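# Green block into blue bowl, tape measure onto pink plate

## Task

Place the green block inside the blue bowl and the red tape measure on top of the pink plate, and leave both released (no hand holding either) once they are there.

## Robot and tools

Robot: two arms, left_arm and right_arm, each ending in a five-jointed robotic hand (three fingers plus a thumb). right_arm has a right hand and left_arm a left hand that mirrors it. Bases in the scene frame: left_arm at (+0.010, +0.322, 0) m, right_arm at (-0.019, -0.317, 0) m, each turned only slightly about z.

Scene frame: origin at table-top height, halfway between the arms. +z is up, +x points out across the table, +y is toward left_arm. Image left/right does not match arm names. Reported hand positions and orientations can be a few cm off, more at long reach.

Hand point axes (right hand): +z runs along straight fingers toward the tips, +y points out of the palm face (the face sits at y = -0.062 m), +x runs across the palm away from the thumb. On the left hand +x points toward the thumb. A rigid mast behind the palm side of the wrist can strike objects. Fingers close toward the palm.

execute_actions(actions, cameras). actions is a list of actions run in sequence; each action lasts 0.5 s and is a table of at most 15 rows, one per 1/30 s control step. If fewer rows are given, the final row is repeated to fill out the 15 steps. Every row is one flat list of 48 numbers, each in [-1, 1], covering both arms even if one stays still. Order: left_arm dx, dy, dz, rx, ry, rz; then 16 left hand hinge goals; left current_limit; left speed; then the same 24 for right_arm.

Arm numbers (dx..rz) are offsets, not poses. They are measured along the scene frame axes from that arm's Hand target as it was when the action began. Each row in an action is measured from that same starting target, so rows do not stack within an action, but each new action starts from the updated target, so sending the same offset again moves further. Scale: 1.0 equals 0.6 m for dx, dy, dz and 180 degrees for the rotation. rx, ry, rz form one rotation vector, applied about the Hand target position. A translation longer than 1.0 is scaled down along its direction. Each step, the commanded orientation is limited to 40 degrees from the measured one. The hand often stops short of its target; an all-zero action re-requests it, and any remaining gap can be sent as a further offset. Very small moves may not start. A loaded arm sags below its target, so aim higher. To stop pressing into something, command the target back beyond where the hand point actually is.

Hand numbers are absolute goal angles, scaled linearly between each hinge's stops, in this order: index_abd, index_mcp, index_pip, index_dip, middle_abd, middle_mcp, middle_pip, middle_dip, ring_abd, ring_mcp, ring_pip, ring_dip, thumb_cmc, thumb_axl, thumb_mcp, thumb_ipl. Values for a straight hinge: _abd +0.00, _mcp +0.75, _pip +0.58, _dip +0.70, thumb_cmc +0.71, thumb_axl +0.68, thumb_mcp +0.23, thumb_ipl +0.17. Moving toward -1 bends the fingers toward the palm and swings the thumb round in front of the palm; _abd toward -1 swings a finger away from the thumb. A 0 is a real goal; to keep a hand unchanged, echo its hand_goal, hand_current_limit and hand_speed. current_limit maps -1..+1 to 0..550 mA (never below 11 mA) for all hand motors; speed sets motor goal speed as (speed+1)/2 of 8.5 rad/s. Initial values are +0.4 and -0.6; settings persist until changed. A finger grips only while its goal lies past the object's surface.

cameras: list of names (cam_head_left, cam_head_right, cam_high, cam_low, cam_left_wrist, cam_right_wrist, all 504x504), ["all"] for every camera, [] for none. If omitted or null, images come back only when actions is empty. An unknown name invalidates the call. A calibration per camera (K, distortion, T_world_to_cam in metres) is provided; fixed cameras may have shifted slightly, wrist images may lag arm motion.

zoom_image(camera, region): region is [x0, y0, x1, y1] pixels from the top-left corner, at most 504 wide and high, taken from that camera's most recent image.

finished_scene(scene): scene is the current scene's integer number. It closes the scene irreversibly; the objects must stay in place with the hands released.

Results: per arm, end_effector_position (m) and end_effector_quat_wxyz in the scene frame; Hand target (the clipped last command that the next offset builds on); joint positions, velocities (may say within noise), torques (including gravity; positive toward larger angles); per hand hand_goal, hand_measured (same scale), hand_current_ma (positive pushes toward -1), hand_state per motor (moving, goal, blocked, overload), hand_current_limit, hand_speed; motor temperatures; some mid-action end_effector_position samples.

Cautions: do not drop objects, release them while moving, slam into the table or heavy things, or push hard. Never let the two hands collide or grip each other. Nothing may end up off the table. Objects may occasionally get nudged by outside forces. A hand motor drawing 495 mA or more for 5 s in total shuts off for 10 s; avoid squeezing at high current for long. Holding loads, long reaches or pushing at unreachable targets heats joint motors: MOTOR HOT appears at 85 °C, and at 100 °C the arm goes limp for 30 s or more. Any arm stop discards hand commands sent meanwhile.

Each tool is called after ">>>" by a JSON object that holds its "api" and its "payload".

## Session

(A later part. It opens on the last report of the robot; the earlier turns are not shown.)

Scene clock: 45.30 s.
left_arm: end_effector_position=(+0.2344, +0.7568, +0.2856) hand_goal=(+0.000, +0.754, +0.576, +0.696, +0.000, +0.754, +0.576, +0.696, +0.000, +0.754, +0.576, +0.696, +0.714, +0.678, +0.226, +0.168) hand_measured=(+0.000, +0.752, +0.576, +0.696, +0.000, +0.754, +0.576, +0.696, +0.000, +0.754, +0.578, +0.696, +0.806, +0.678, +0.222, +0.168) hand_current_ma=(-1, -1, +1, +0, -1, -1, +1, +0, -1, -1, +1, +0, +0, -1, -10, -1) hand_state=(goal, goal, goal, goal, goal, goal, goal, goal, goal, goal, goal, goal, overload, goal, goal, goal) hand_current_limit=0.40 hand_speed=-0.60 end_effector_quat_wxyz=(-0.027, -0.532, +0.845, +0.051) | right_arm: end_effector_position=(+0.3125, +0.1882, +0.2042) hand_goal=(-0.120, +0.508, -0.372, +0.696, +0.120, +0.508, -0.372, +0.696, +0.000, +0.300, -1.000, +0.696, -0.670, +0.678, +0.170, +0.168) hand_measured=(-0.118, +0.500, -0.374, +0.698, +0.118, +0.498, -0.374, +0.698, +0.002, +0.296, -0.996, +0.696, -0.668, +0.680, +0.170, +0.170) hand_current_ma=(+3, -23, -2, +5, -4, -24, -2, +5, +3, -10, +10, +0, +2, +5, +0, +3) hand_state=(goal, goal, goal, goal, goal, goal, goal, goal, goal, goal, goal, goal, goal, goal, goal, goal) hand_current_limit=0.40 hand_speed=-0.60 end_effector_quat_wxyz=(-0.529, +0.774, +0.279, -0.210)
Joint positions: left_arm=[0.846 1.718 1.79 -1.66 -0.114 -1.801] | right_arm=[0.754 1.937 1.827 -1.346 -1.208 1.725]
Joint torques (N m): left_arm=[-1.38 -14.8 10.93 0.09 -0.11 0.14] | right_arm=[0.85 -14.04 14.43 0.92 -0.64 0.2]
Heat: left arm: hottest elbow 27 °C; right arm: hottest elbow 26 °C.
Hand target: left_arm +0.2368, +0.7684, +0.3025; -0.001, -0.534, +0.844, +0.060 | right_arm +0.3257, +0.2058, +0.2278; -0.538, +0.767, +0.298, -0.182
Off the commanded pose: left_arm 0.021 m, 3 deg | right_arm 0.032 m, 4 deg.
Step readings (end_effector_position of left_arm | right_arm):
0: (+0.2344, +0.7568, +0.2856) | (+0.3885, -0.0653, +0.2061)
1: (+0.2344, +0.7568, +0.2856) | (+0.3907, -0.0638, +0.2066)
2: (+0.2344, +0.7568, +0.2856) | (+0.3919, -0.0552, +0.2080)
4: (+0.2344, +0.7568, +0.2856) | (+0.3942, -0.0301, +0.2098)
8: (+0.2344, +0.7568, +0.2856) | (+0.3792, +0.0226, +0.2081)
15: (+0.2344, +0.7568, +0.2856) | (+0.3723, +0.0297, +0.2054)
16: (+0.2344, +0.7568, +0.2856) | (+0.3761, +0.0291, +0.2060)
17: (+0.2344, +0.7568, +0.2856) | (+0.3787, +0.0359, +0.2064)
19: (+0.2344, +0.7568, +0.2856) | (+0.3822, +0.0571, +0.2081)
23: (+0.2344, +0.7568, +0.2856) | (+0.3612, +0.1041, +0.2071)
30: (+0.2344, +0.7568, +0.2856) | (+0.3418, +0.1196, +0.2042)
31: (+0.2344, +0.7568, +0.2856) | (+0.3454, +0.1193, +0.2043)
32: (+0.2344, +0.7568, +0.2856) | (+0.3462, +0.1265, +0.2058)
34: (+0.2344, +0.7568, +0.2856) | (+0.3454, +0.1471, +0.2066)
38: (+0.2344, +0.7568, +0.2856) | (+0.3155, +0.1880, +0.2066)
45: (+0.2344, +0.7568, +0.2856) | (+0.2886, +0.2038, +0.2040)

>>> {"api": "execute_actions", "payload": {"actions": [[[0,0,0,0,0,0,0,0.754,0.576,0.696,0,0.754,0.576,0.696,0,0.754,0.576,0.696,0.714,0.678,0.226,0.168,0.4,-0.6,-0.138,0.152,-0.1,0,0,0.03,-0.12,0.507,-0.372,0.696,0.12,0.507,-0.372,0.696,0,0.3,-1,0.696,-0.671,0.677,0.169,0.168,0.4,-0.6]]], "cameras": ["cam_low","cam_head_left","cam_head_right"]}}

>>> {"api": "zoom_image", "payload": {"camera": "cam_head_left", "region": [190, 320, 290, 440]}}

>>> {"api": "zoom_image", "payload": {"camera": "cam_head_right", "region": [200, 320, 300, 440]}}

>>> {"api": "zoom_image", "payload": {"camera": "cam_low", "region": [240, 200, 330, 270]}}

Scene clock: 47.90 s.
left_arm: end_effector_position=(+0.2344, +0.7568, +0.2856) hand_goal=(+0.000, +0.754, +0.576, +0.696, +0.000, +0.754, +0.576, +0.696, +0.000, +0.754, +0.576, +0.696, +0.714, +0.678, +0.226, +0.168) hand_measured=(+0.000, +0.752, +0.576, +0.696, +0.000, +0.754, +0.576, +0.696, +0.000, +0.754, +0.578, +0.696, +0.806, +0.678, +0.222, +0.168) hand_current_ma=(-1, -1, +1, +0, -1, -1, +1, +0, -1, -1, +1, +0, +0, -1, -10, -1) hand_state=(goal, goal, goal, goal, goal, goal, goal, goal, goal, goal, goal, goal, overload, goal, goal, goal) hand_current_limit=0.40 hand_speed=-0.60 end_effector_quat_wxyz=(-0.027, -0.532, +0.845, +0.051) | right_arm: end_effector_position=(+0.2407, +0.2923, +0.1549) hand_goal=(-0.120, +0.508, -0.372, +0.696, +0.120, +0.508, -0.372, +0.696, +0.000, +0.300, -1.000, +0.696, -0.670, +0.678, +0.170, +0.168) hand_measured=(-0.118, +0.500, -0.374, +0.698, +0.118, +0.500, -0.374, +0.698, +0.002, +0.296, -0.996, +0.696, -0.670, +0.680, +0.170, +0.170) hand_current_ma=(+3, -21, -2, +4, -2, -23, -2, +5, +3, -8, +9, +0, +1, +5, -1, +3) hand_state=(goal, goal, goal, goal, goal, goal, goal, goal, goal, goal, goal, goal, goal, goal, goal, goal) hand_current_limit=0.40 hand_speed=-0.60 end_effector_quat_wxyz=(-0.523, +0.755, +0.329, -0.221)
Joint positions: left_arm=[0.846 1.718 1.79 -1.66 -0.114 -1.801] | right_arm=[0.952 2.021 1.819 -0.984 -1.177 1.973]
Joint torques (N m): left_arm=[-0.85 -14.97 10.89 0.06 -0.14 0.12] | right_arm=[0.67 -17.08 9.37 1.52 -0.62 0.17]
Heat: left arm: hottest elbow 27 °C; right arm: hottest elbow 26 °C.
Hand target: left_arm +0.2368, +0.7684, +0.3025; -0.001, -0.534, +0.844, +0.060 | right_arm +0.2429, +0.2970, +0.1678; -0.529, +0.752, +0.333, -0.208
Off the commanded pose: left_arm 0.021 m, 3 deg | right_arm 0.014 m, 2 deg.
Step readings (end_effector_position of left_arm | right_arm):
0: (+0.2344, +0.7568, +0.2856) | (+0.3125, +0.1882, +0.2042)
1: (+0.2344, +0.7568, +0.2856) | (+0.3114, +0.1951, +0.2017)
2: (+0.2344, +0.7568, +0.2856) | (+0.3151, +0.2055, +0.1991)
4: (+0.2344, +0.7568, +0.2856) | (+0.3034, +0.2373, +0.1907)
8: (+0.2344, +0.7568, +0.2856) | (+0.2415, +0.2863, +0.1695)
15: (+0.2344, +0.7568, +0.2856) | (+0.1998, +0.3079, +0.1547)
Images, in order (width x height): cam_head_left 504x504, cam_head_right 504x504, cam_low 504x504.

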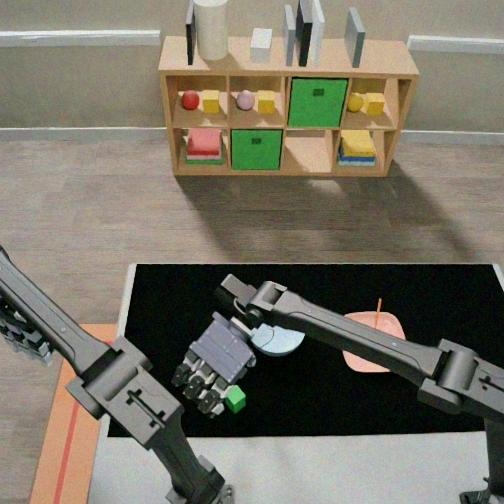

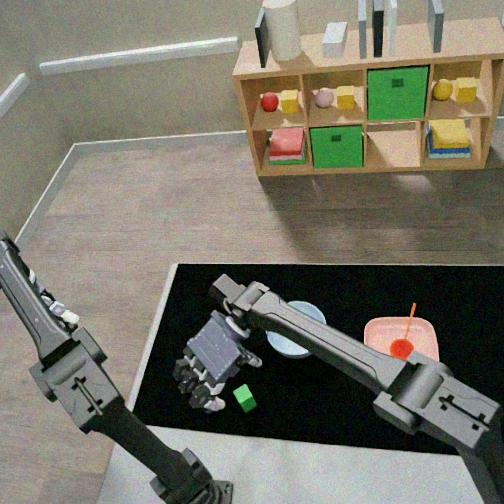

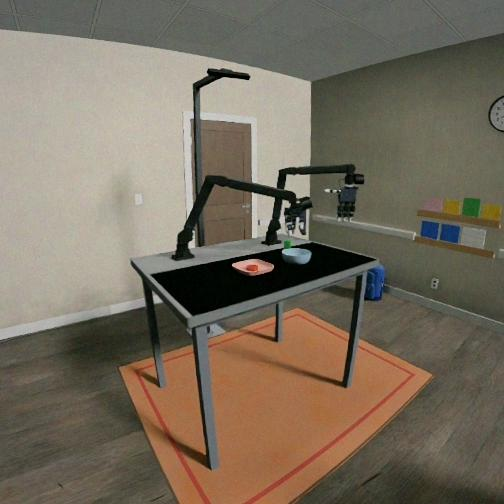

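Scaled by 4.200 from the camera's 504x504 image, which has a finer 720x720 frame.

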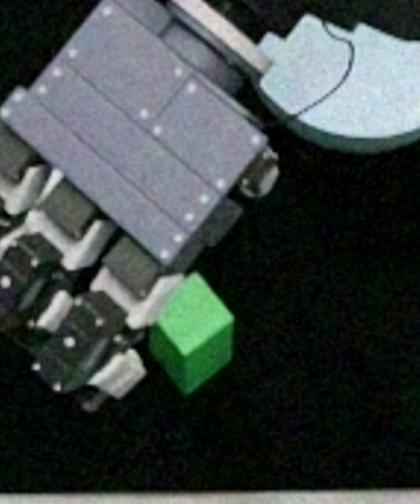

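Scaled by 4.200 from the camera's 504x504 image, which has a finer 720x720 frame.

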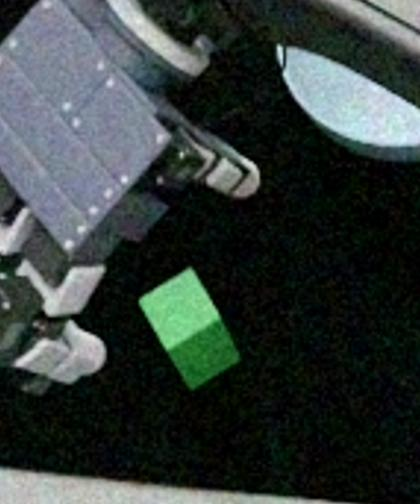

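Scaled by 5.600 from the camera's 504x504 image, which has a finer 720x720 frame.

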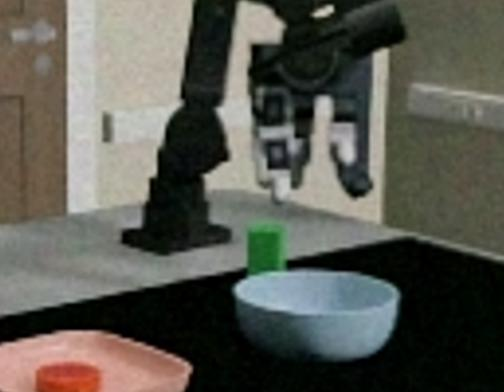

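>>> {"api": "execute_actions", "payload": {"actions": [[[0,0,0,0,0,0,0,0.754,0.576,0.696,0,0.754,0.576,0.696,0,0.754,0.576,0.696,0.714,0.678,0.226,0.168,0.4,-0.6,-0.01,-0.0108,-0.1,0,0,0.0,-0.12,0.507,-0.372,0.696,0.12,0.507,-0.372,0.696,0,0.3,-1,0.696,-0.671,0.677,0.169,0.168,0.4,-0.6]]], "cameras": ["cam_low","cam_head_left","cam_head_right"]}}

>>> {"api": "zoom_image", "payload": {"camera": "cam_head_left", "region": [190, 320, 290, 440]}}

>>> {"api": "zoom_image", "payload": {"camera": "cam_head_right", "region": [190, 320, 290, 440]}}

>>> {"api": "zoom_image", "payload": {"camera": "cam_low", "region": [260, 210, 320, 260]}}

Scene clock: 52.57 s.
left_arm: end_effector_position=(+0.2344, +0.7568, +0.2856) hand_goal=(+0.000, +0.754, +0.576, +0.696, +0.000, +0.754, +0.576, +0.696, +0.000, +0.754, +0.576, +0.696, +0.714, +0.678, +0.226, +0.168) hand_measured=(+0.000, +0.752, +0.576, +0.696, +0.000, +0.754, +0.576, +0.696, +0.000, +0.754, +0.578, +0.696, +0.806, +0.678, +0.222, +0.168) hand_current_ma=(-1, -1, +1, +0, -1, -1, +1, +0, -1, -1, +1, +0, +0, -1, -10, -1) hand_state=(goal, goal, goal, goal, goal, goal, goal, goal, goal, goal, goal, goal, overload, goal, goal, goal) hand_current_limit=0.40 hand_speed=-0.60 end_effector_quat_wxyz=(-0.027, -0.532, +0.845, +0.051) | right_arm: end_effector_position=(+0.2358, +0.2836, +0.0968) hand_goal=(-0.120, +0.508, -0.372, +0.696, +0.120, +0.508, -0.372, +0.696, +0.000, +0.300, -1.000, +0.696, -0.670, +0.678, +0.170, +0.168) hand_measured=(-0.118, +0.502, -0.374, +0.698, +0.118, +0.500, -0.374, +0.698, +0.002, +0.296, -0.996, +0.696, -0.670, +0.680, +0.170, +0.170) hand_current_ma=(+3, -15, -2, +4, -2, -19, -2, +5, +3, -8, +9, +0, +1, +5, -1, +3) hand_state=(goal, goal, goal, goal, goal, goal, goal, goal, goal, goal, goal, goal, goal, goal, goal, goal) hand_current_limit=0.40 hand_speed=-0.60 end_effector_quat_wxyz=(-0.524, +0.756, +0.327, -0.219)
Joint positions: left_arm=[0.846 1.718 1.79 -1.66 -0.114 -1.801] | right_arm=[0.95 2.035 1.682 -0.824 -1.176 1.981]
Joint torques (N m): left_arm=[-1.08 -14.74 10.95 0.01 -0.11 0.11] | right_arm=[0.5 -16.85 9.36 1.47 -0.64 0.21]
Heat: left arm: hottest elbow 28 °C; right arm: hottest elbow 26 °C.
Hand target: left_arm +0.2368, +0.7684, +0.3025; -0.001, -0.534, +0.844, +0.060 | right_arm +0.2369, +0.2905, +0.1078; -0.529, +0.752, +0.333, -0.208
Off the commanded pose: left_arm 0.021 m, 3 deg | right_arm 0.013 m, 2 deg.
Step readings (end_effector_position of left_arm | right_arm):
0: (+0.2344, +0.7568, +0.2856) | (+0.2407, +0.2923, +0.1549)
1: (+0.2344, +0.7568, +0.2856) | (+0.2407, +0.2923, +0.1497)
2: (+0.2344, +0.7568, +0.2856) | (+0.2410, +0.2926, +0.1453)
4: (+0.2344, +0.7568, +0.2856) | (+0.2385, +0.2891, +0.1293)
8: (+0.2344, +0.7568, +0.2856) | (+0.2344, +0.2814, +0.1007)
15: (+0.2344, +0.7568, +0.2856) | (+0.2358, +0.2835, +0.0968)
Images, in order (width x height): cam_head_left 504x504, cam_head_right 504x504, cam_low 504x504.

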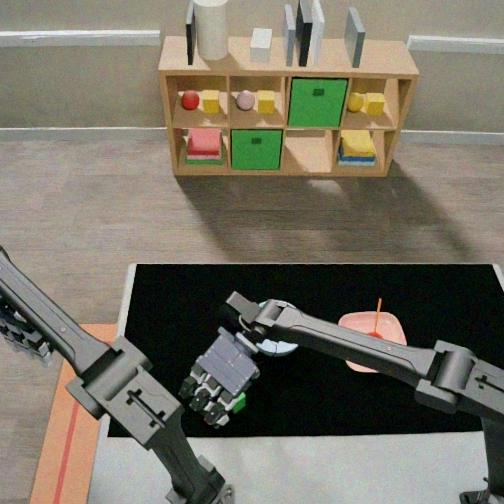

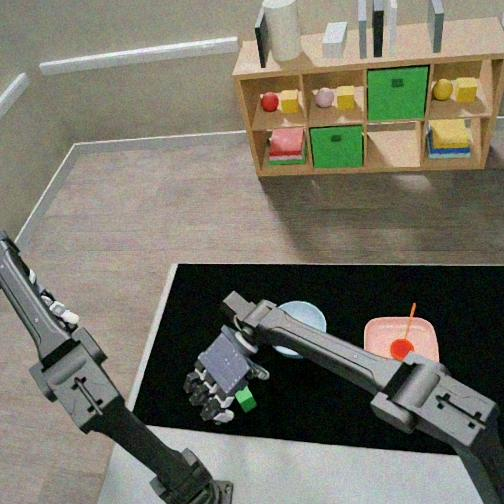

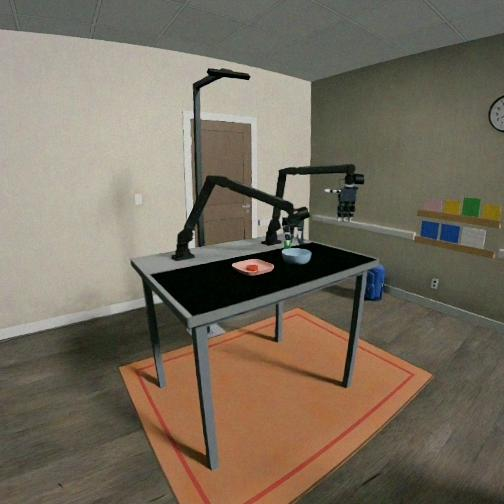

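Scaled by 4.200 from the camera's 504x504 image, which has a finer 720x720 frame.

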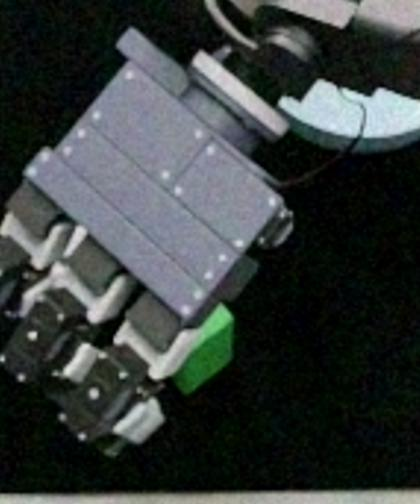

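Scaled by 4.200 from the camera's 504x504 image, which has a finer 720x720 frame.

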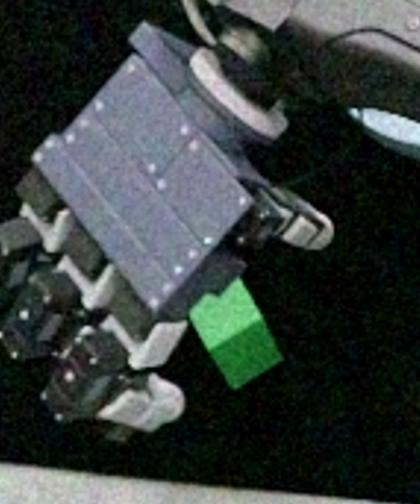

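Scaled by 8.400 from the camera's 504x504 image, which has a finer 720x720 frame.

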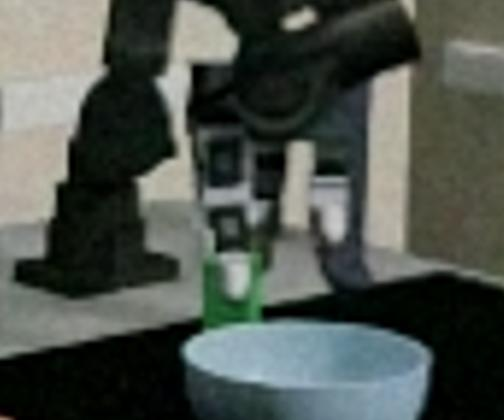

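>>> {"api": "execute_actions", "payload": {"actions": [[[0,0,0,0,0,0,0,0.754,0.576,0.696,0,0.754,0.576,0.696,0,0.754,0.576,0.696,0.714,0.678,0.226,0.168,0.4,-0.6,0,0,-0.038,0,0,0.0,-0.12,0.507,-0.372,0.696,0.12,0.507,-0.372,0.696,0,0.3,-1,0.696,-0.671,0.677,0.169,0.168,0.4,-0.6]]], "cameras": ["cam_low","cam_head_left","cam_head_right"]}}

>>> {"api": "zoom_image", "payload": {"camera": "cam_head_right", "region": [190, 320, 290, 440]}}

>>> {"api": "zoom_image", "payload": {"camera": "cam_low", "region": [260, 210, 320, 260]}}

Scene clock: 53.87 s.
left_arm: end_effector_position=(+0.2344, +0.7568, +0.2856) hand_goal=(+0.000, +0.754, +0.576, +0.696, +0.000, +0.754, +0.576, +0.696, +0.000, +0.754, +0.576, +0.696, +0.714, +0.678, +0.226, +0.168) hand_measured=(+0.000, +0.752, +0.576, +0.696, +0.000, +0.754, +0.576, +0.696, +0.000, +0.754, +0.578, +0.696, +0.806, +0.678, +0.222, +0.168) hand_current_ma=(-1, -1, +1, +0, -1, -1, +1, +0, -1, -1, +1, +0, +0, -1, -10, -1) hand_state=(goal, goal, goal, goal, goal, goal, goal, goal, goal, goal, goal, goal, overload, goal, goal, goal) hand_current_limit=0.40 hand_speed=-0.60 end_effector_quat_wxyz=(-0.027, -0.532, +0.845, +0.051) | right_arm: end_effector_position=(+0.2376, +0.2862, +0.0897) hand_goal=(-0.120, +0.508, -0.372, +0.696, +0.120, +0.508, -0.372, +0.696, +0.000, +0.300, -1.000, +0.696, -0.670, +0.678, +0.170, +0.168) hand_measured=(-0.118, +0.502, -0.374, +0.698, +0.118, +0.500, -0.374, +0.698, +0.002, +0.296, -0.996, +0.696, -0.670, +0.680, +0.170, +0.170) hand_current_ma=(+3, -15, -2, +4, -2, -19, -2, +5, +3, -8, +9, +0, +0, +5, -1, +3) hand_state=(goal, goal, goal, goal, goal, goal, goal, goal, goal, goal, goal, goal, goal, goal, goal, goal) hand_current_limit=0.40 hand_speed=-0.60 end_effector_quat_wxyz=(-0.529, +0.751, +0.333, -0.210)
Joint positions: left_arm=[0.846 1.718 1.79 -1.66 -0.114 -1.801] | right_arm=[0.95 2.037 1.662 -0.776 -1.176 1.981]
Joint torques (N m): left_arm=[-1.32 -15.33 10.88 -0.08 -0.12 0.13] | right_arm=[0.73 -14.74 8.8 1.61 -0.61 0.16]
Heat: left arm: hottest elbow 28 °C; right arm: hottest elbow 26 °C.
Hand target: left_arm +0.2368, +0.7684, +0.3025; -0.001, -0.534, +0.844, +0.060 | right_arm +0.2369, +0.2905, +0.0850; -0.529, +0.752, +0.334, -0.208
Off the commanded pose: left_arm 0.021 m, 3 deg | right_arm 0.006 m, 0 deg.
Step readings (end_effector_position of left_arm | right_arm):
0: (+0.2344, +0.7568, +0.2856) | (+0.2358, +0.2836, +0.0968)
1: (+0.2344, +0.7568, +0.2856) | (+0.2363, +0.2843, +0.0959)
2: (+0.2344, +0.7568, +0.2856) | (+0.2369, +0.2851, +0.0945)
4: (+0.2344, +0.7568, +0.2856) | (+0.2379, +0.2865, +0.0923)
8: (+0.2344, +0.7568, +0.2856) | (+0.2373, +0.2857, +0.0896)
15: (+0.2344, +0.7568, +0.2856) | (+0.2376, +0.2862, +0.0897)
Images, in order (width x height): cam_head_left 504x504, cam_head_right 504x504, cam_low 504x504.

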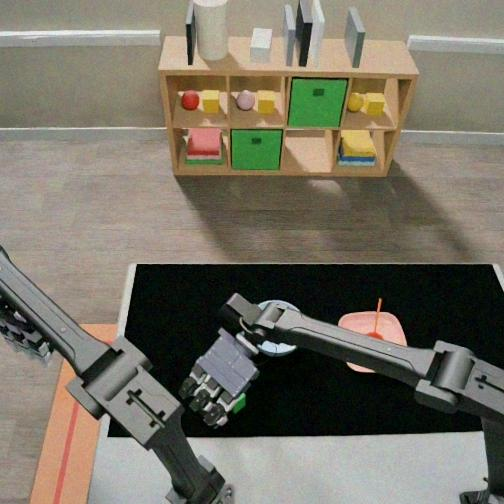

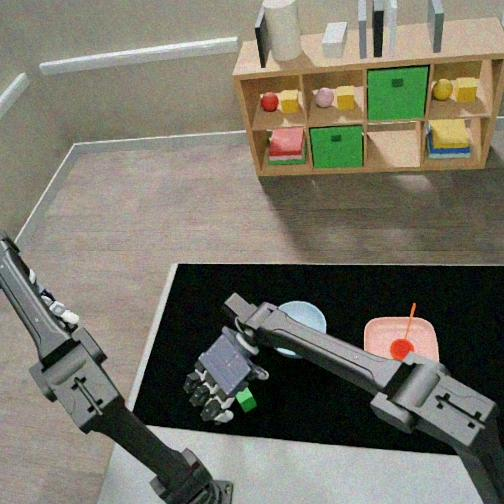

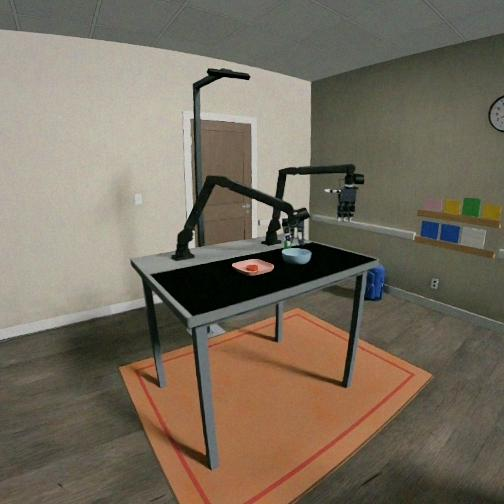

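Scaled by 4.200 from the camera's 504x504 image, which has a finer 720x720 frame.

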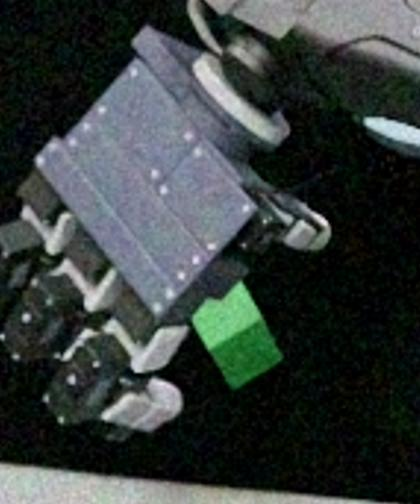

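Scaled by 8.400 from the camera's 504x504 image, which has a finer 720x720 frame.

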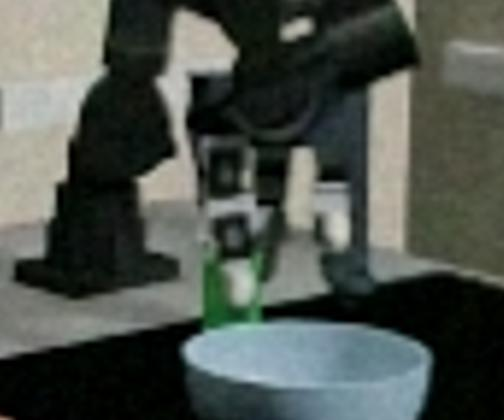

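>>> {"api": "execute_actions", "payload": {"actions": [[[0,0,0,0,0,0,0,0.754,0.576,0.696,0,0.754,0.576,0.696,0,0.754,0.576,0.696,0.714,0.678,0.226,0.168,0.4,-0.6,-0.005,-0.007,-0.03,0,0,0.0,-0.12,0.507,-0.372,0.696,0.12,0.507,-0.372,0.696,0,0.3,-1,0.696,-0.671,0.677,0.169,0.168,0.4,-0.6]]], "cameras": ["cam_low","cam_head_left","cam_head_right"]}}

>>> {"api": "zoom_image", "payload": {"camera": "cam_head_right", "region": [190, 320, 290, 440]}}

>>> {"api": "zoom_image", "payload": {"camera": "cam_low", "region": [260, 210, 320, 260]}}

Scene clock: 55.33 s.
left_arm: end_effector_position=(+0.2344, +0.7568, +0.2856) hand_goal=(+0.000, +0.754, +0.576, +0.696, +0.000, +0.754, +0.576, +0.696, +0.000, +0.754, +0.576, +0.696, +0.714, +0.678, +0.226, +0.168) hand_measured=(+0.000, +0.752, +0.576, +0.696, +0.000, +0.754, +0.576, +0.696, +0.000, +0.754, +0.578, +0.696, +0.806, +0.678, +0.222, +0.168) hand_current_ma=(-1, -1, +1, +0, -1, -1, +1, +0, -1, -1, +1, +0, +0, -1, -10, -1) hand_state=(goal, goal, goal, goal, goal, goal, goal, goal, goal, goal, goal, goal, overload, goal, goal, goal) hand_current_limit=0.40 hand_speed=-0.60 end_effector_quat_wxyz=(-0.027, -0.532, +0.845, +0.051) | right_arm: end_effector_position=(+0.2342, +0.2813, +0.0672) hand_goal=(-0.120, +0.508, -0.372, +0.696, +0.120, +0.508, -0.372, +0.696, +0.000, +0.300, -1.000, +0.696, -0.670, +0.678, +0.170, +0.168) hand_measured=(-0.118, +0.502, -0.374, +0.698, +0.118, +0.500, -0.374, +0.698, +0.002, +0.296, -0.996, +0.696, -0.670, +0.680, +0.170, +0.170) hand_current_ma=(+3, -15, -2, +4, -2, -19, -2, +5, +3, -8, +9, +0, +0, +5, -1, +3) hand_state=(goal, goal, goal, goal, goal, goal, goal, goal, goal, goal, goal, goal, goal, goal, goal, goal) hand_current_limit=0.40 hand_speed=-0.60 end_effector_quat_wxyz=(-0.528, +0.753, +0.332, -0.212)
Joint positions: left_arm=[0.846 1.718 1.79 -1.66 -0.114 -1.801] | right_arm=[0.95 2.049 1.619 -0.728 -1.176 1.982]
Joint torques (N m): left_arm=[-1.03 -15.21 10.89 -0.06 -0.12 0.13] | right_arm=[0.62 -15.21 8.57 1.65 -0.58 0.18]
Heat: left arm: hottest elbow 28 °C; right arm: hottest elbow 26 °C.
Hand target: left_arm +0.2368, +0.7684, +0.3025; -0.001, -0.534, +0.844, +0.060 | right_arm +0.2339, +0.2863, +0.0670; -0.529, +0.752, +0.334, -0.207
Off the commanded pose: left_arm 0.021 m, 3 deg | right_arm 0.005 m, 1 deg.
Step readings (end_effector_position of left_arm | right_arm):
0: (+0.2344, +0.7568, +0.2856) | (+0.2376, +0.2862, +0.0897)
1: (+0.2344, +0.7568, +0.2856) | (+0.2376, +0.2862, +0.0881)
2: (+0.2344, +0.7568, +0.2856) | (+0.2375, +0.2861, +0.0860)
4: (+0.2344, +0.7568, +0.2856) | (+0.2368, +0.2850, +0.0808)
8: (+0.2344, +0.7568, +0.2856) | (+0.2337, +0.2806, +0.0689)
15: (+0.2344, +0.7568, +0.2856) | (+0.2342, +0.2813, +0.0672)
Images, in order (width x height): cam_head_left 504x504, cam_head_right 504x504, cam_low 504x504.

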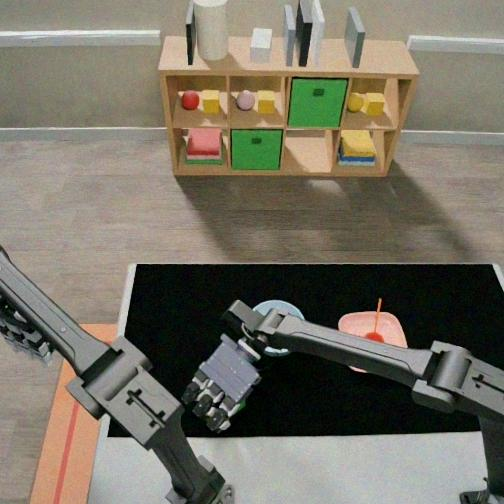

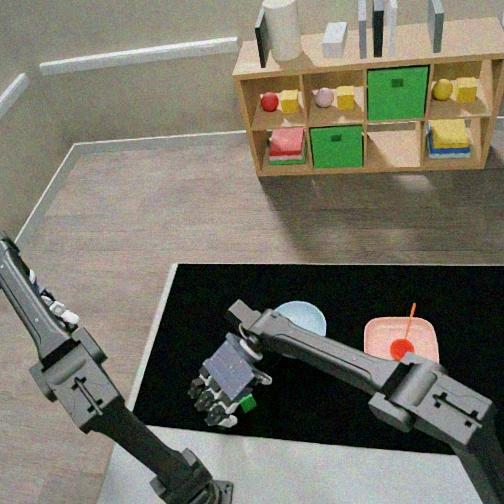

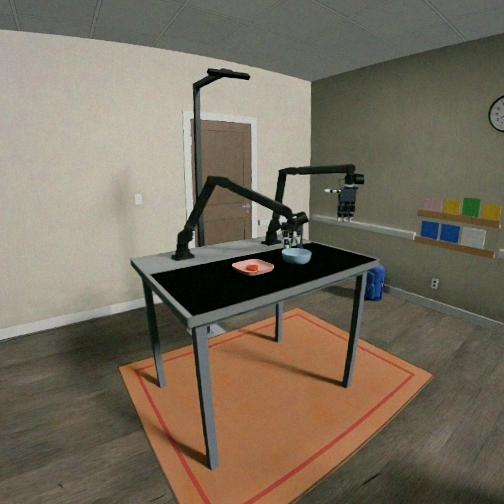

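Scaled by 4.200 from the camera's 504x504 image, which has a finer 720x720 frame.

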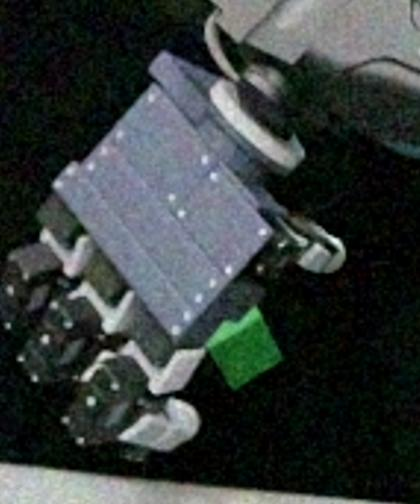

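Scaled by 8.400 from the camera's 504x504 image, which has a finer 720x720 frame.

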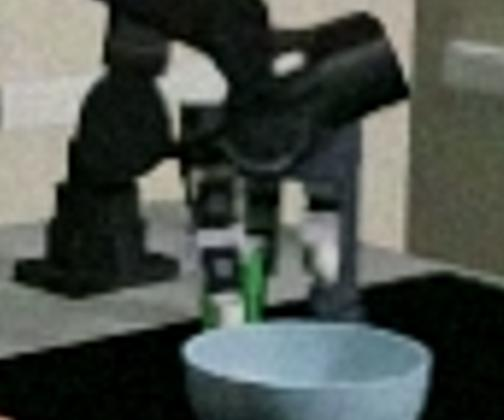

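>>> {"api": "execute_actions", "payload": {"actions": [[[0,0,0,0,0,0,0,0.754,0.576,0.696,0,0.754,0.576,0.696,0,0.754,0.576,0.696,0.714,0.678,0.226,0.168,0.4,-0.6,0,0,0,0,0,0.0,-0.12,0.35,-0.372,0.696,0.12,0.35,-0.372,0.696,0,0.3,-1,0.696,-0.671,0.677,0.0,0.168,0.2,-0.85]],[[0,0,0,0,0,0,0,0.754,0.576,0.696,0,0.754,0.576,0.696,0,0.754,0.576,0.696,0.714,0.678,0.226,0.168,0.4,-0.6,0,0,0,0,0,0.0,-0.12,0.1,-0.372,0.696,0.12,0.1,-0.372,0.696,0,0.3,-1,0.696,-0.671,0.677,-0.2,0.168,0.2,-0.88]]], "cameras": ["cam_low","cam_head_left","cam_head_right"]}}

>>> {"api": "zoom_image", "payload": {"camera": "cam_head_right", "region": [190, 320, 290, 440]}}

>>> {"api": "zoom_image", "payload": {"camera": "cam_low", "region": [260, 210, 320, 260]}}

Scene clock: 57.77 s.
left_arm: end_effector_position=(+0.2344, +0.7568, +0.2856) hand_goal=(+0.000, +0.754, +0.576, +0.696, +0.000, +0.754, +0.576, +0.696, +0.000, +0.754, +0.576, +0.696, +0.714, +0.678, +0.226, +0.168) hand_measured=(+0.000, +0.752, +0.576, +0.696, +0.000, +0.754, +0.576, +0.696, +0.000, +0.754, +0.578, +0.696, +0.806, +0.678, +0.222, +0.168) hand_current_ma=(-1, -1, +1, +0, -1, -1, +1, +0, -1, -1, +1, +0, +0, -1, -10, -1) hand_state=(goal, goal, goal, goal, goal, goal, goal, goal, goal, goal, goal, goal, overload, goal, goal, goal) hand_current_limit=0.40 hand_speed=-0.60 end_effector_quat_wxyz=(-0.027, -0.532, +0.845, +0.051) | right_arm: end_effector_position=(+0.2323, +0.2820, +0.0672) hand_goal=(-0.120, +0.100, -0.372, +0.696, +0.120, +0.100, -0.372, +0.696, +0.000, +0.300, -1.000, +0.696, -0.670, +0.678, -0.200, +0.168) hand_measured=(-0.116, +0.196, -0.348, +0.706, +0.114, +0.200, -0.350, +0.706, +0.002, +0.296, -0.996, +0.696, -0.670, +0.680, -0.084, +0.194) hand_current_ma=(+8, +330, +74, +28, -13, +330, +66, +28, +3, -8, +9, +0, +1, +5, +330, +114) hand_state=(goal, blocked, blocked, goal, goal, blocked, blocked, goal, goal, goal, goal, goal, goal, goal, blocked, blocked) hand_current_limit=0.20 hand_speed=-0.88 end_effector_quat_wxyz=(-0.528, +0.752, +0.332, -0.213)
Joint positions: left_arm=[0.846 1.718 1.79 -1.66 -0.114 -1.801] | right_arm=[0.953 2.049 1.619 -0.728 -1.176 1.982]
Joint torques (N m): left_arm=[-1.49 -15.44 10.96 0.02 -0.09 0.1] | right_arm=[0.21 -15.15 8.62 1.77 -0.56 0.19]
Heat: left arm: hottest elbow 28 °C; right arm: hottest elbow 26 °C.
Hand target: left_arm +0.2368, +0.7684, +0.3025; -0.001, -0.534, +0.844, +0.060 | right_arm +0.2339, +0.2863, +0.0670; -0.529, +0.752, +0.334, -0.208
Off the commanded pose: left_arm 0.021 m, 3 deg | right_arm 0.005 m, 1 deg.
Step readings (end_effector_position of left_arm | right_arm):
0: (+0.2344, +0.7568, +0.2856) | (+0.2342, +0.2813, +0.0672)
1: (+0.2344, +0.7568, +0.2856) | (+0.2342, +0.2813, +0.0672)
2: (+0.2344, +0.7568, +0.2856) | (+0.2342, +0.2813, +0.0672)
4: (+0.2344, +0.7568, +0.2856) | (+0.2342, +0.2813, +0.0672)
8: (+0.2344, +0.7568, +0.2856) | (+0.2342, +0.2813, +0.0672)
15: (+0.2344, +0.7568, +0.2856) | (+0.2342, +0.2813, +0.0672)
16: (+0.2344, +0.7568, +0.2856) | (+0.2342, +0.2813, +0.0672)
17: (+0.2344, +0.7568, +0.2856) | (+0.2342, +0.2813, +0.0672)
19: (+0.2344, +0.7568, +0.2856) | (+0.2342, +0.2813, +0.0672)
23: (+0.2344, +0.7568, +0.2856) | (+0.2341, +0.2812, +0.0672)
30: (+0.2344, +0.7568, +0.2856) | (+0.2332, +0.2816, +0.0672)
Images, in order (width x height): cam_head_left 504x504, cam_head_right 504x504, cam_low 504x504.

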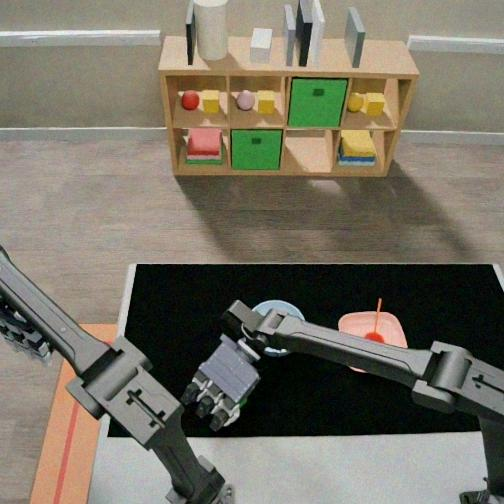

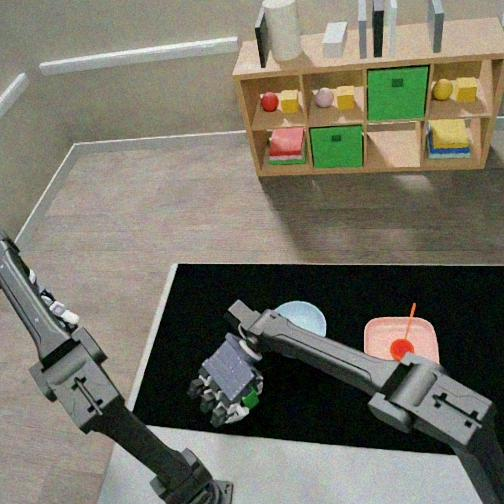

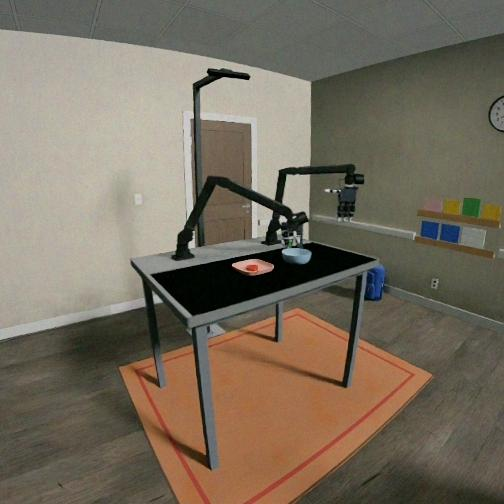

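Scaled by 4.200 from the camera's 504x504 image, which has a finer 720x720 frame.

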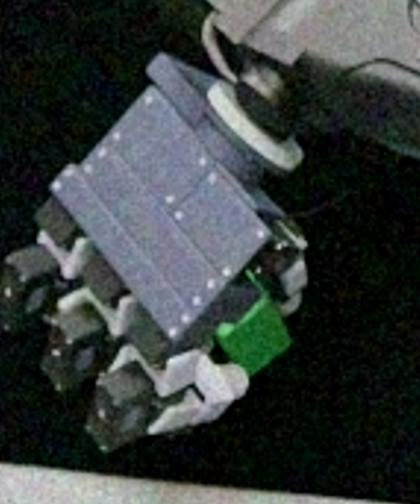

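Scaled by 8.400 from the camera's 504x504 image, which has a finer 720x720 frame.

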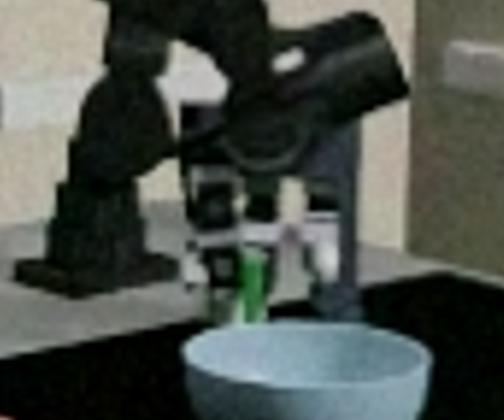

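>>> {"api": "execute_actions", "payload": {"actions": [[[0,0,0,0,0,0,0,0.754,0.576,0.696,0,0.754,0.576,0.696,0,0.754,0.576,0.696,0.714,0.678,0.226,0.168,0.4,-0.6,0,0,0,0,0,0.0,-0.12,0.05,-0.372,0.696,0.12,0.05,-0.372,0.696,0,0.3,-1,0.696,-0.671,0.677,-0.25,0.168,0.4,-0.85]],[[0,0,0,0,0,0,0,0.754,0.576,0.696,0,0.754,0.576,0.696,0,0.754,0.576,0.696,0.714,0.678,0.226,0.168,0.4,-0.6,0,0,0.22,0,0,0.0,-0.12,0.05,-0.372,0.696,0.12,0.05,-0.372,0.696,0,0.3,-1,0.696,-0.671,0.677,-0.25,0.168,0.4,-0.88]]], "cameras": ["cam_low","cam_head_left","cam_head_right"]}}

>>> {"api": "zoom_image", "payload": {"camera": "cam_low", "region": [260, 190, 330, 260]}}

Scene clock: 60.50 s.
left_arm: end_effector_position=(+0.2344, +0.7568, +0.2856) hand_goal=(+0.000, +0.754, +0.576, +0.696, +0.000, +0.754, +0.576, +0.696, +0.000, +0.754, +0.576, +0.696, +0.714, +0.678, +0.226, +0.168) hand_measured=(+0.000, +0.752, +0.576, +0.696, +0.000, +0.754, +0.576, +0.696, +0.000, +0.754, +0.578, +0.696, +0.806, +0.678, +0.222, +0.168) hand_current_ma=(-1, -1, +1, +0, -1, -1, +1, +0, -1, -1, +1, +0, +0, -1, -10, -1) hand_state=(goal, goal, goal, goal, goal, goal, goal, goal, goal, goal, goal, goal, overload, goal, goal, goal) hand_current_limit=0.40 hand_speed=-0.60 end_effector_quat_wxyz=(-0.027, -0.532, +0.845, +0.051) | right_arm: end_effector_position=(+0.2288, +0.2747, +0.1733) hand_goal=(-0.120, +0.050, -0.372, +0.696, +0.120, +0.050, -0.372, +0.696, +0.000, +0.300, -1.000, +0.696, -0.670, +0.678, -0.250, +0.168) hand_measured=(-0.114, +0.188, -0.340, +0.710, +0.110, +0.188, -0.344, +0.710, +0.002, +0.296, -0.996, +0.696, -0.664, +0.680, -0.084, +0.200) hand_current_ma=(+12, +385, +100, +40, -20, +385, +89, +40, +3, -7, +9, +0, +11, +3, +385, +142) hand_state=(goal, blocked, blocked, goal, goal, blocked, blocked, goal, goal, goal, goal, goal, goal, goal, blocked, blocked) hand_current_limit=0.40 hand_speed=-0.88 end_effector_quat_wxyz=(-0.520, +0.761, +0.318, -0.223)
Joint positions: left_arm=[0.846 1.718 1.79 -1.66 -0.114 -1.801] | right_arm=[0.952 1.952 1.759 -0.981 -1.169 2.007]
Joint torques (N m): left_arm=[-1.44 -14.97 10.93 0.02 -0.11 0.13] | right_arm=[0.67 -15.27 13.81 -0.13 -0.84 0]
Heat: left arm: hottest elbow 28 °C; right arm: hottest elbow 26 °C.
Hand target: left_arm +0.2368, +0.7684, +0.3025; -0.001, -0.534, +0.844, +0.060 | right_arm +0.2339, +0.2863, +0.1990; -0.529, +0.752, +0.333, -0.208
Off the commanded pose: left_arm 0.021 m, 3 deg | right_arm 0.029 m, 3 deg.
Step readings (end_effector_position of left_arm | right_arm):
0: (+0.2344, +0.7568, +0.2856) | (+0.2323, +0.2820, +0.0672)
1: (+0.2344, +0.7568, +0.2856) | (+0.2323, +0.2820, +0.0672)
2: (+0.2344, +0.7568, +0.2856) | (+0.2323, +0.2820, +0.0672)
4: (+0.2344, +0.7568, +0.2856) | (+0.2323, +0.2820, +0.0672)
8: (+0.2344, +0.7568, +0.2856) | (+0.2323, +0.2820, +0.0672)
15: (+0.2344, +0.7568, +0.2856) | (+0.2323, +0.2820, +0.0672)
16: (+0.2344, +0.7568, +0.2856) | (+0.2309, +0.2796, +0.0723)
17: (+0.2344, +0.7568, +0.2856) | (+0.2267, +0.2729, +0.0759)
19: (+0.2344, +0.7568, +0.2856) | (+0.2203, +0.2624, +0.0919)
23: (+0.2344, +0.7568, +0.2856) | (+0.2211, +0.2636, +0.1366)
30: (+0.2344, +0.7568, +0.2856) | (+0.2298, +0.2761, +0.1745)
Images, in order (width x height): cam_head_left 504x504, cam_head_right 504x504, cam_low 504x504.

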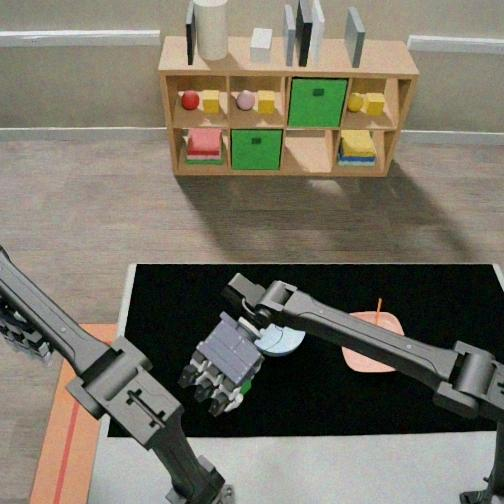

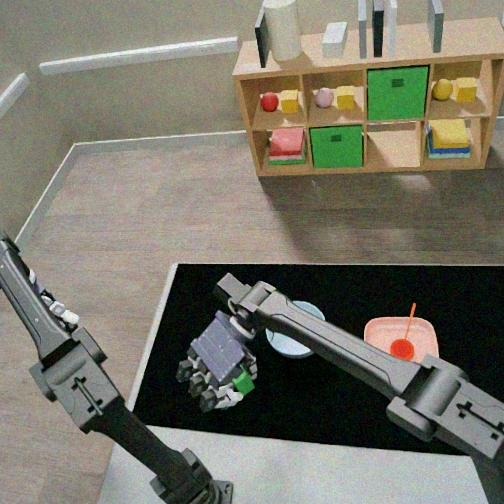

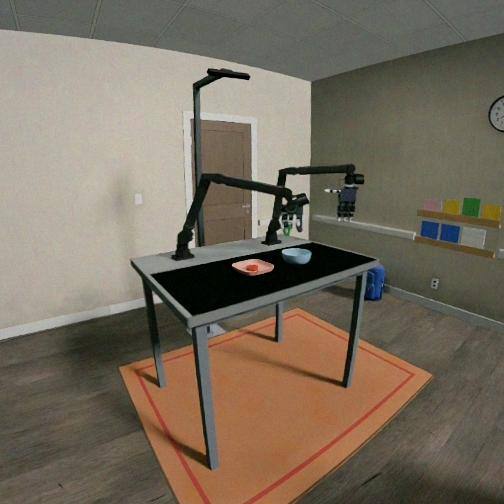

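Scaled by 7.200 from the camera's 504x504 image, which has a finer 720x720 frame.

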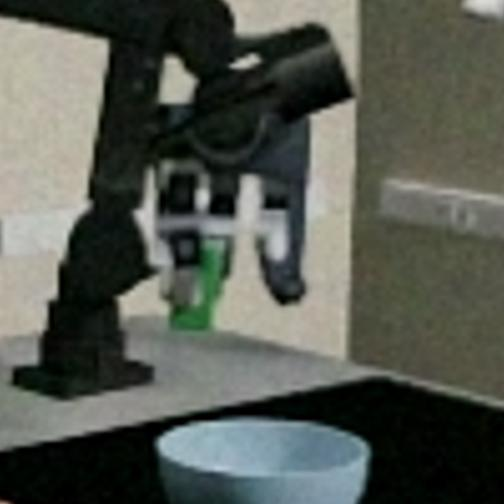

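>>> {"api": "execute_actions", "payload": {"actions": [[[0,0,0,0,0,0,0,0.754,0.576,0.696,0,0.754,0.576,0.696,0,0.754,0.576,0.696,0.714,0.678,0.226,0.168,0.4,-0.6,0.131,-0.027,0,0,0,-0.0306,-0.12,0.05,-0.372,0.696,0.12,0.05,-0.372,0.696,0,0.3,-1,0.696,-0.671,0.677,-0.25,0.168,0.4,-0.88]],[[0,0,0,0,0,0,0,0.754,0.576,0.696,0,0.754,0.576,0.696,0,0.754,0.576,0.696,0.714,0.678,0.226,0.168,0.4,-0.6,0.112,-0.0565,0,0,0,-0.0306,-0.12,0.05,-0.372,0.696,0.12,0.05,-0.372,0.696,0,0.3,-1,0.696,-0.671,0.677,-0.25,0.168,0.4,-0.88]],[[0,0,0,0,0,0,0,0.754,0.576,0.696,0,0.754,0.576,0.696,0,0.754,0.576,0.696,0.714,0.678,0.226,0.168,0.4,-0.6,0.102,-0.072,0,0,0,-0.0306,-0.12,0.05,-0.372,0.696,0.12,0.05,-0.372,0.696,0,0.3,-1,0.696,-0.671,0.677,-0.25,0.168,0.4,-0.88]]], "cameras": ["cam_low","cam_head_left","cam_head_right","cam_high"]}}

>>> {"api": "zoom_image", "payload": {"camera": "cam_head_left", "region": [220, 270, 340, 390]}}

>>> {"api": "zoom_image", "payload": {"camera": "cam_head_right", "region": [220, 270, 340, 390]}}

>>> {"api": "zoom_image", "payload": {"camera": "cam_low", "region": [260, 200, 340, 270]}}

Scene clock: 63.77 s.
left_arm: end_effector_position=(+0.2344, +0.7568, +0.2856) hand_goal=(+0.000, +0.754, +0.576, +0.696, +0.000, +0.754, +0.576, +0.696, +0.000, +0.754, +0.576, +0.696, +0.714, +0.678, +0.226, +0.168) hand_measured=(+0.000, +0.752, +0.576, +0.696, +0.000, +0.754, +0.576, +0.696, +0.000, +0.754, +0.578, +0.696, +0.806, +0.678, +0.222, +0.168) hand_current_ma=(-1, -1, +1, +0, -1, -1, +1, +0, -1, -1, +1, +0, +0, -1, -10, -1) hand_state=(goal, goal, goal, goal, goal, goal, goal, goal, goal, goal, goal, goal, overload, goal, goal, goal) hand_current_limit=0.40 hand_speed=-0.60 end_effector_quat_wxyz=(-0.027, -0.532, +0.845, +0.051) | right_arm: end_effector_position=(+0.4248, +0.1814, +0.1713) hand_goal=(-0.120, +0.050, -0.372, +0.696, +0.120, +0.050, -0.372, +0.696, +0.000, +0.300, -1.000, +0.696, -0.670, +0.678, -0.250, +0.168) hand_measured=(-0.114, +0.186, -0.338, +0.712, +0.110, +0.186, -0.342, +0.712, +0.002, +0.298, -0.996, +0.696, -0.664, +0.680, -0.084, +0.200) hand_current_ma=(+13, +385, +106, +42, -20, +385, +95, +43, +3, -4, +9, +0, +15, +4, +385, +148) hand_state=(goal, blocked, blocked, goal, goal, blocked, blocked, goal, goal, goal, goal, goal, goal, goal, blocked, blocked) hand_current_limit=0.40 hand_speed=-0.88 end_effector_quat_wxyz=(-0.543, +0.801, +0.201, -0.153)
Joint positions: left_arm=[0.846 1.718 1.79 -1.66 -0.114 -1.801] | right_arm=[0.63 2.067 1.943 -1.145 -1.179 1.925]
Joint torques (N m): left_arm=[-1.26 -14.92 10.96 0.02 -0.11 0.13] | right_arm=[0.5 -15.68 15.57 -0.23 -1.08 -0.03]
Heat: left arm: hottest elbow 29 °C; right arm: hottest elbow 27 °C.
Hand target: left_arm +0.2368, +0.7684, +0.3025; -0.001, -0.534, +0.844, +0.060 | right_arm +0.4409, +0.1930, +0.1990; -0.553, +0.792, +0.222, -0.130
Off the commanded pose: left_arm 0.021 m, 3 deg | right_arm 0.034 m, 4 deg.
Step readings (end_effector_position of left_arm | right_arm):
0: (+0.2344, +0.7568, +0.2856) | (+0.2288, +0.2747, +0.1733)
1: (+0.2344, +0.7568, +0.2856) | (+0.2314, +0.2734, +0.1734)
2: (+0.2344, +0.7568, +0.2856) | (+0.2344, +0.2732, +0.1746)
4: (+0.2344, +0.7568, +0.2856) | (+0.2512, +0.2700, +0.1750)
8: (+0.2344, +0.7568, +0.2856) | (+0.2949, +0.2557, +0.1728)
15: (+0.2344, +0.7568, +0.2856) | (+0.3199, +0.2421, +0.1684)
16: (+0.2344, +0.7568, +0.2856) | (+0.3181, +0.2431, +0.1685)
17: (+0.2344, +0.7568, +0.2856) | (+0.3208, +0.2418, +0.1695)
19: (+0.2344, +0.7568, +0.2856) | (+0.3273, +0.2402, +0.1706)
23: (+0.2344, +0.7568, +0.2856) | (+0.3547, +0.2282, +0.1732)
30: (+0.2344, +0.7568, +0.2856) | (+0.3792, +0.2127, +0.1717)
31: (+0.2344, +0.7568, +0.2856) | (+0.3790, +0.2124, +0.1712)
32: (+0.2344, +0.7568, +0.2856) | (+0.3818, +0.2098, +0.1721)
34: (+0.2344, +0.7568, +0.2856) | (+0.3894, +0.2047, +0.1717)
38: (+0.2344, +0.7568, +0.2856) | (+0.4166, +0.1867, +0.1718)
45: (+0.2344, +0.7568, +0.2856) | (+0.4393, +0.1684, +0.1713)
Images, in order (width x height): cam_head_left 504x504, cam_head_right 504x504, cam_high 504x504, cam_low 504x504.

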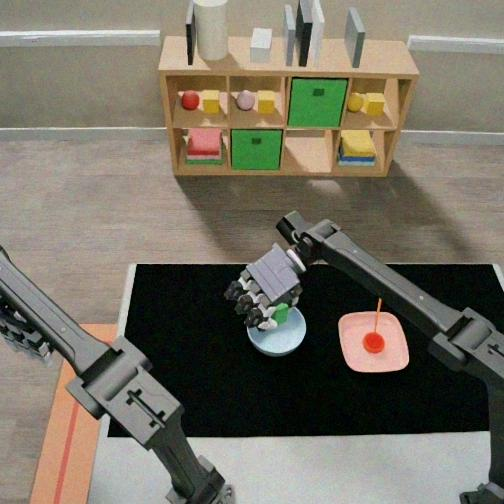

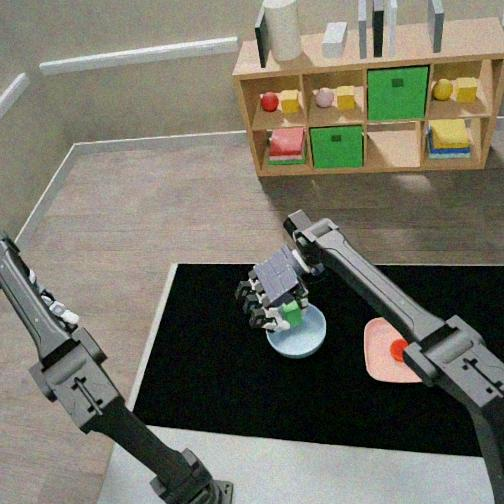

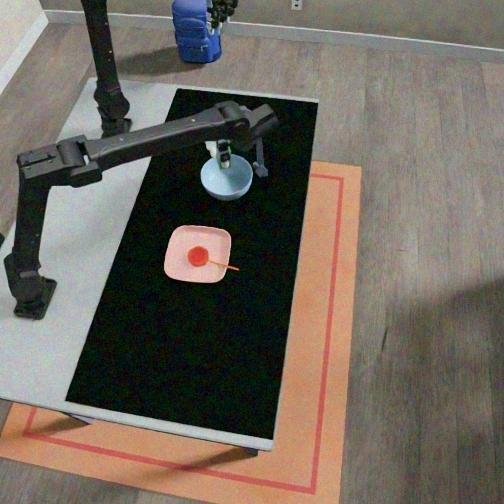

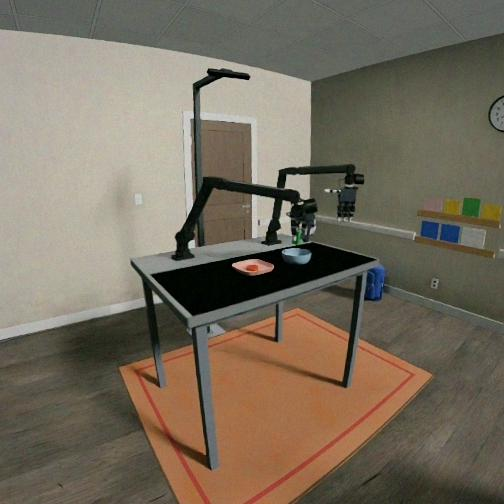

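Scaled by 4.200 from the camera's 504x504 image, which has a finer 720x720 frame.

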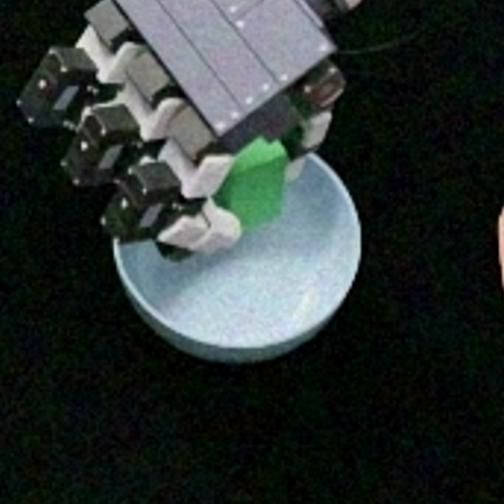

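Scaled by 4.200 from the camera's 504x504 image, which has a finer 720x720 frame.

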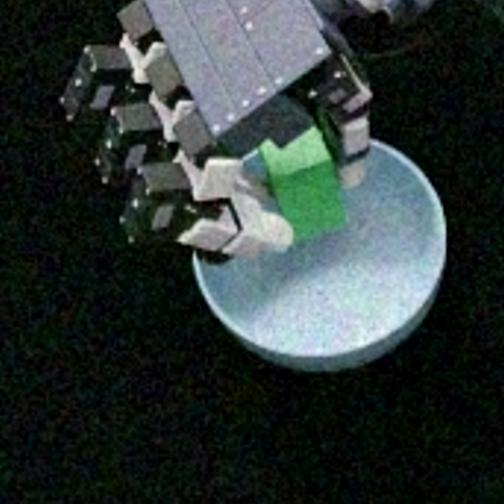

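Scaled by 6.300 from the camera's 504x504 image, which has a finer 720x720 frame.

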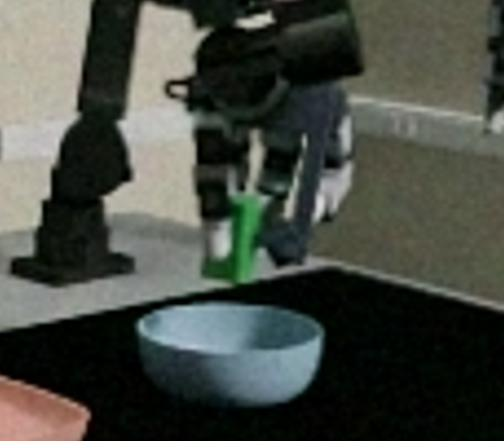

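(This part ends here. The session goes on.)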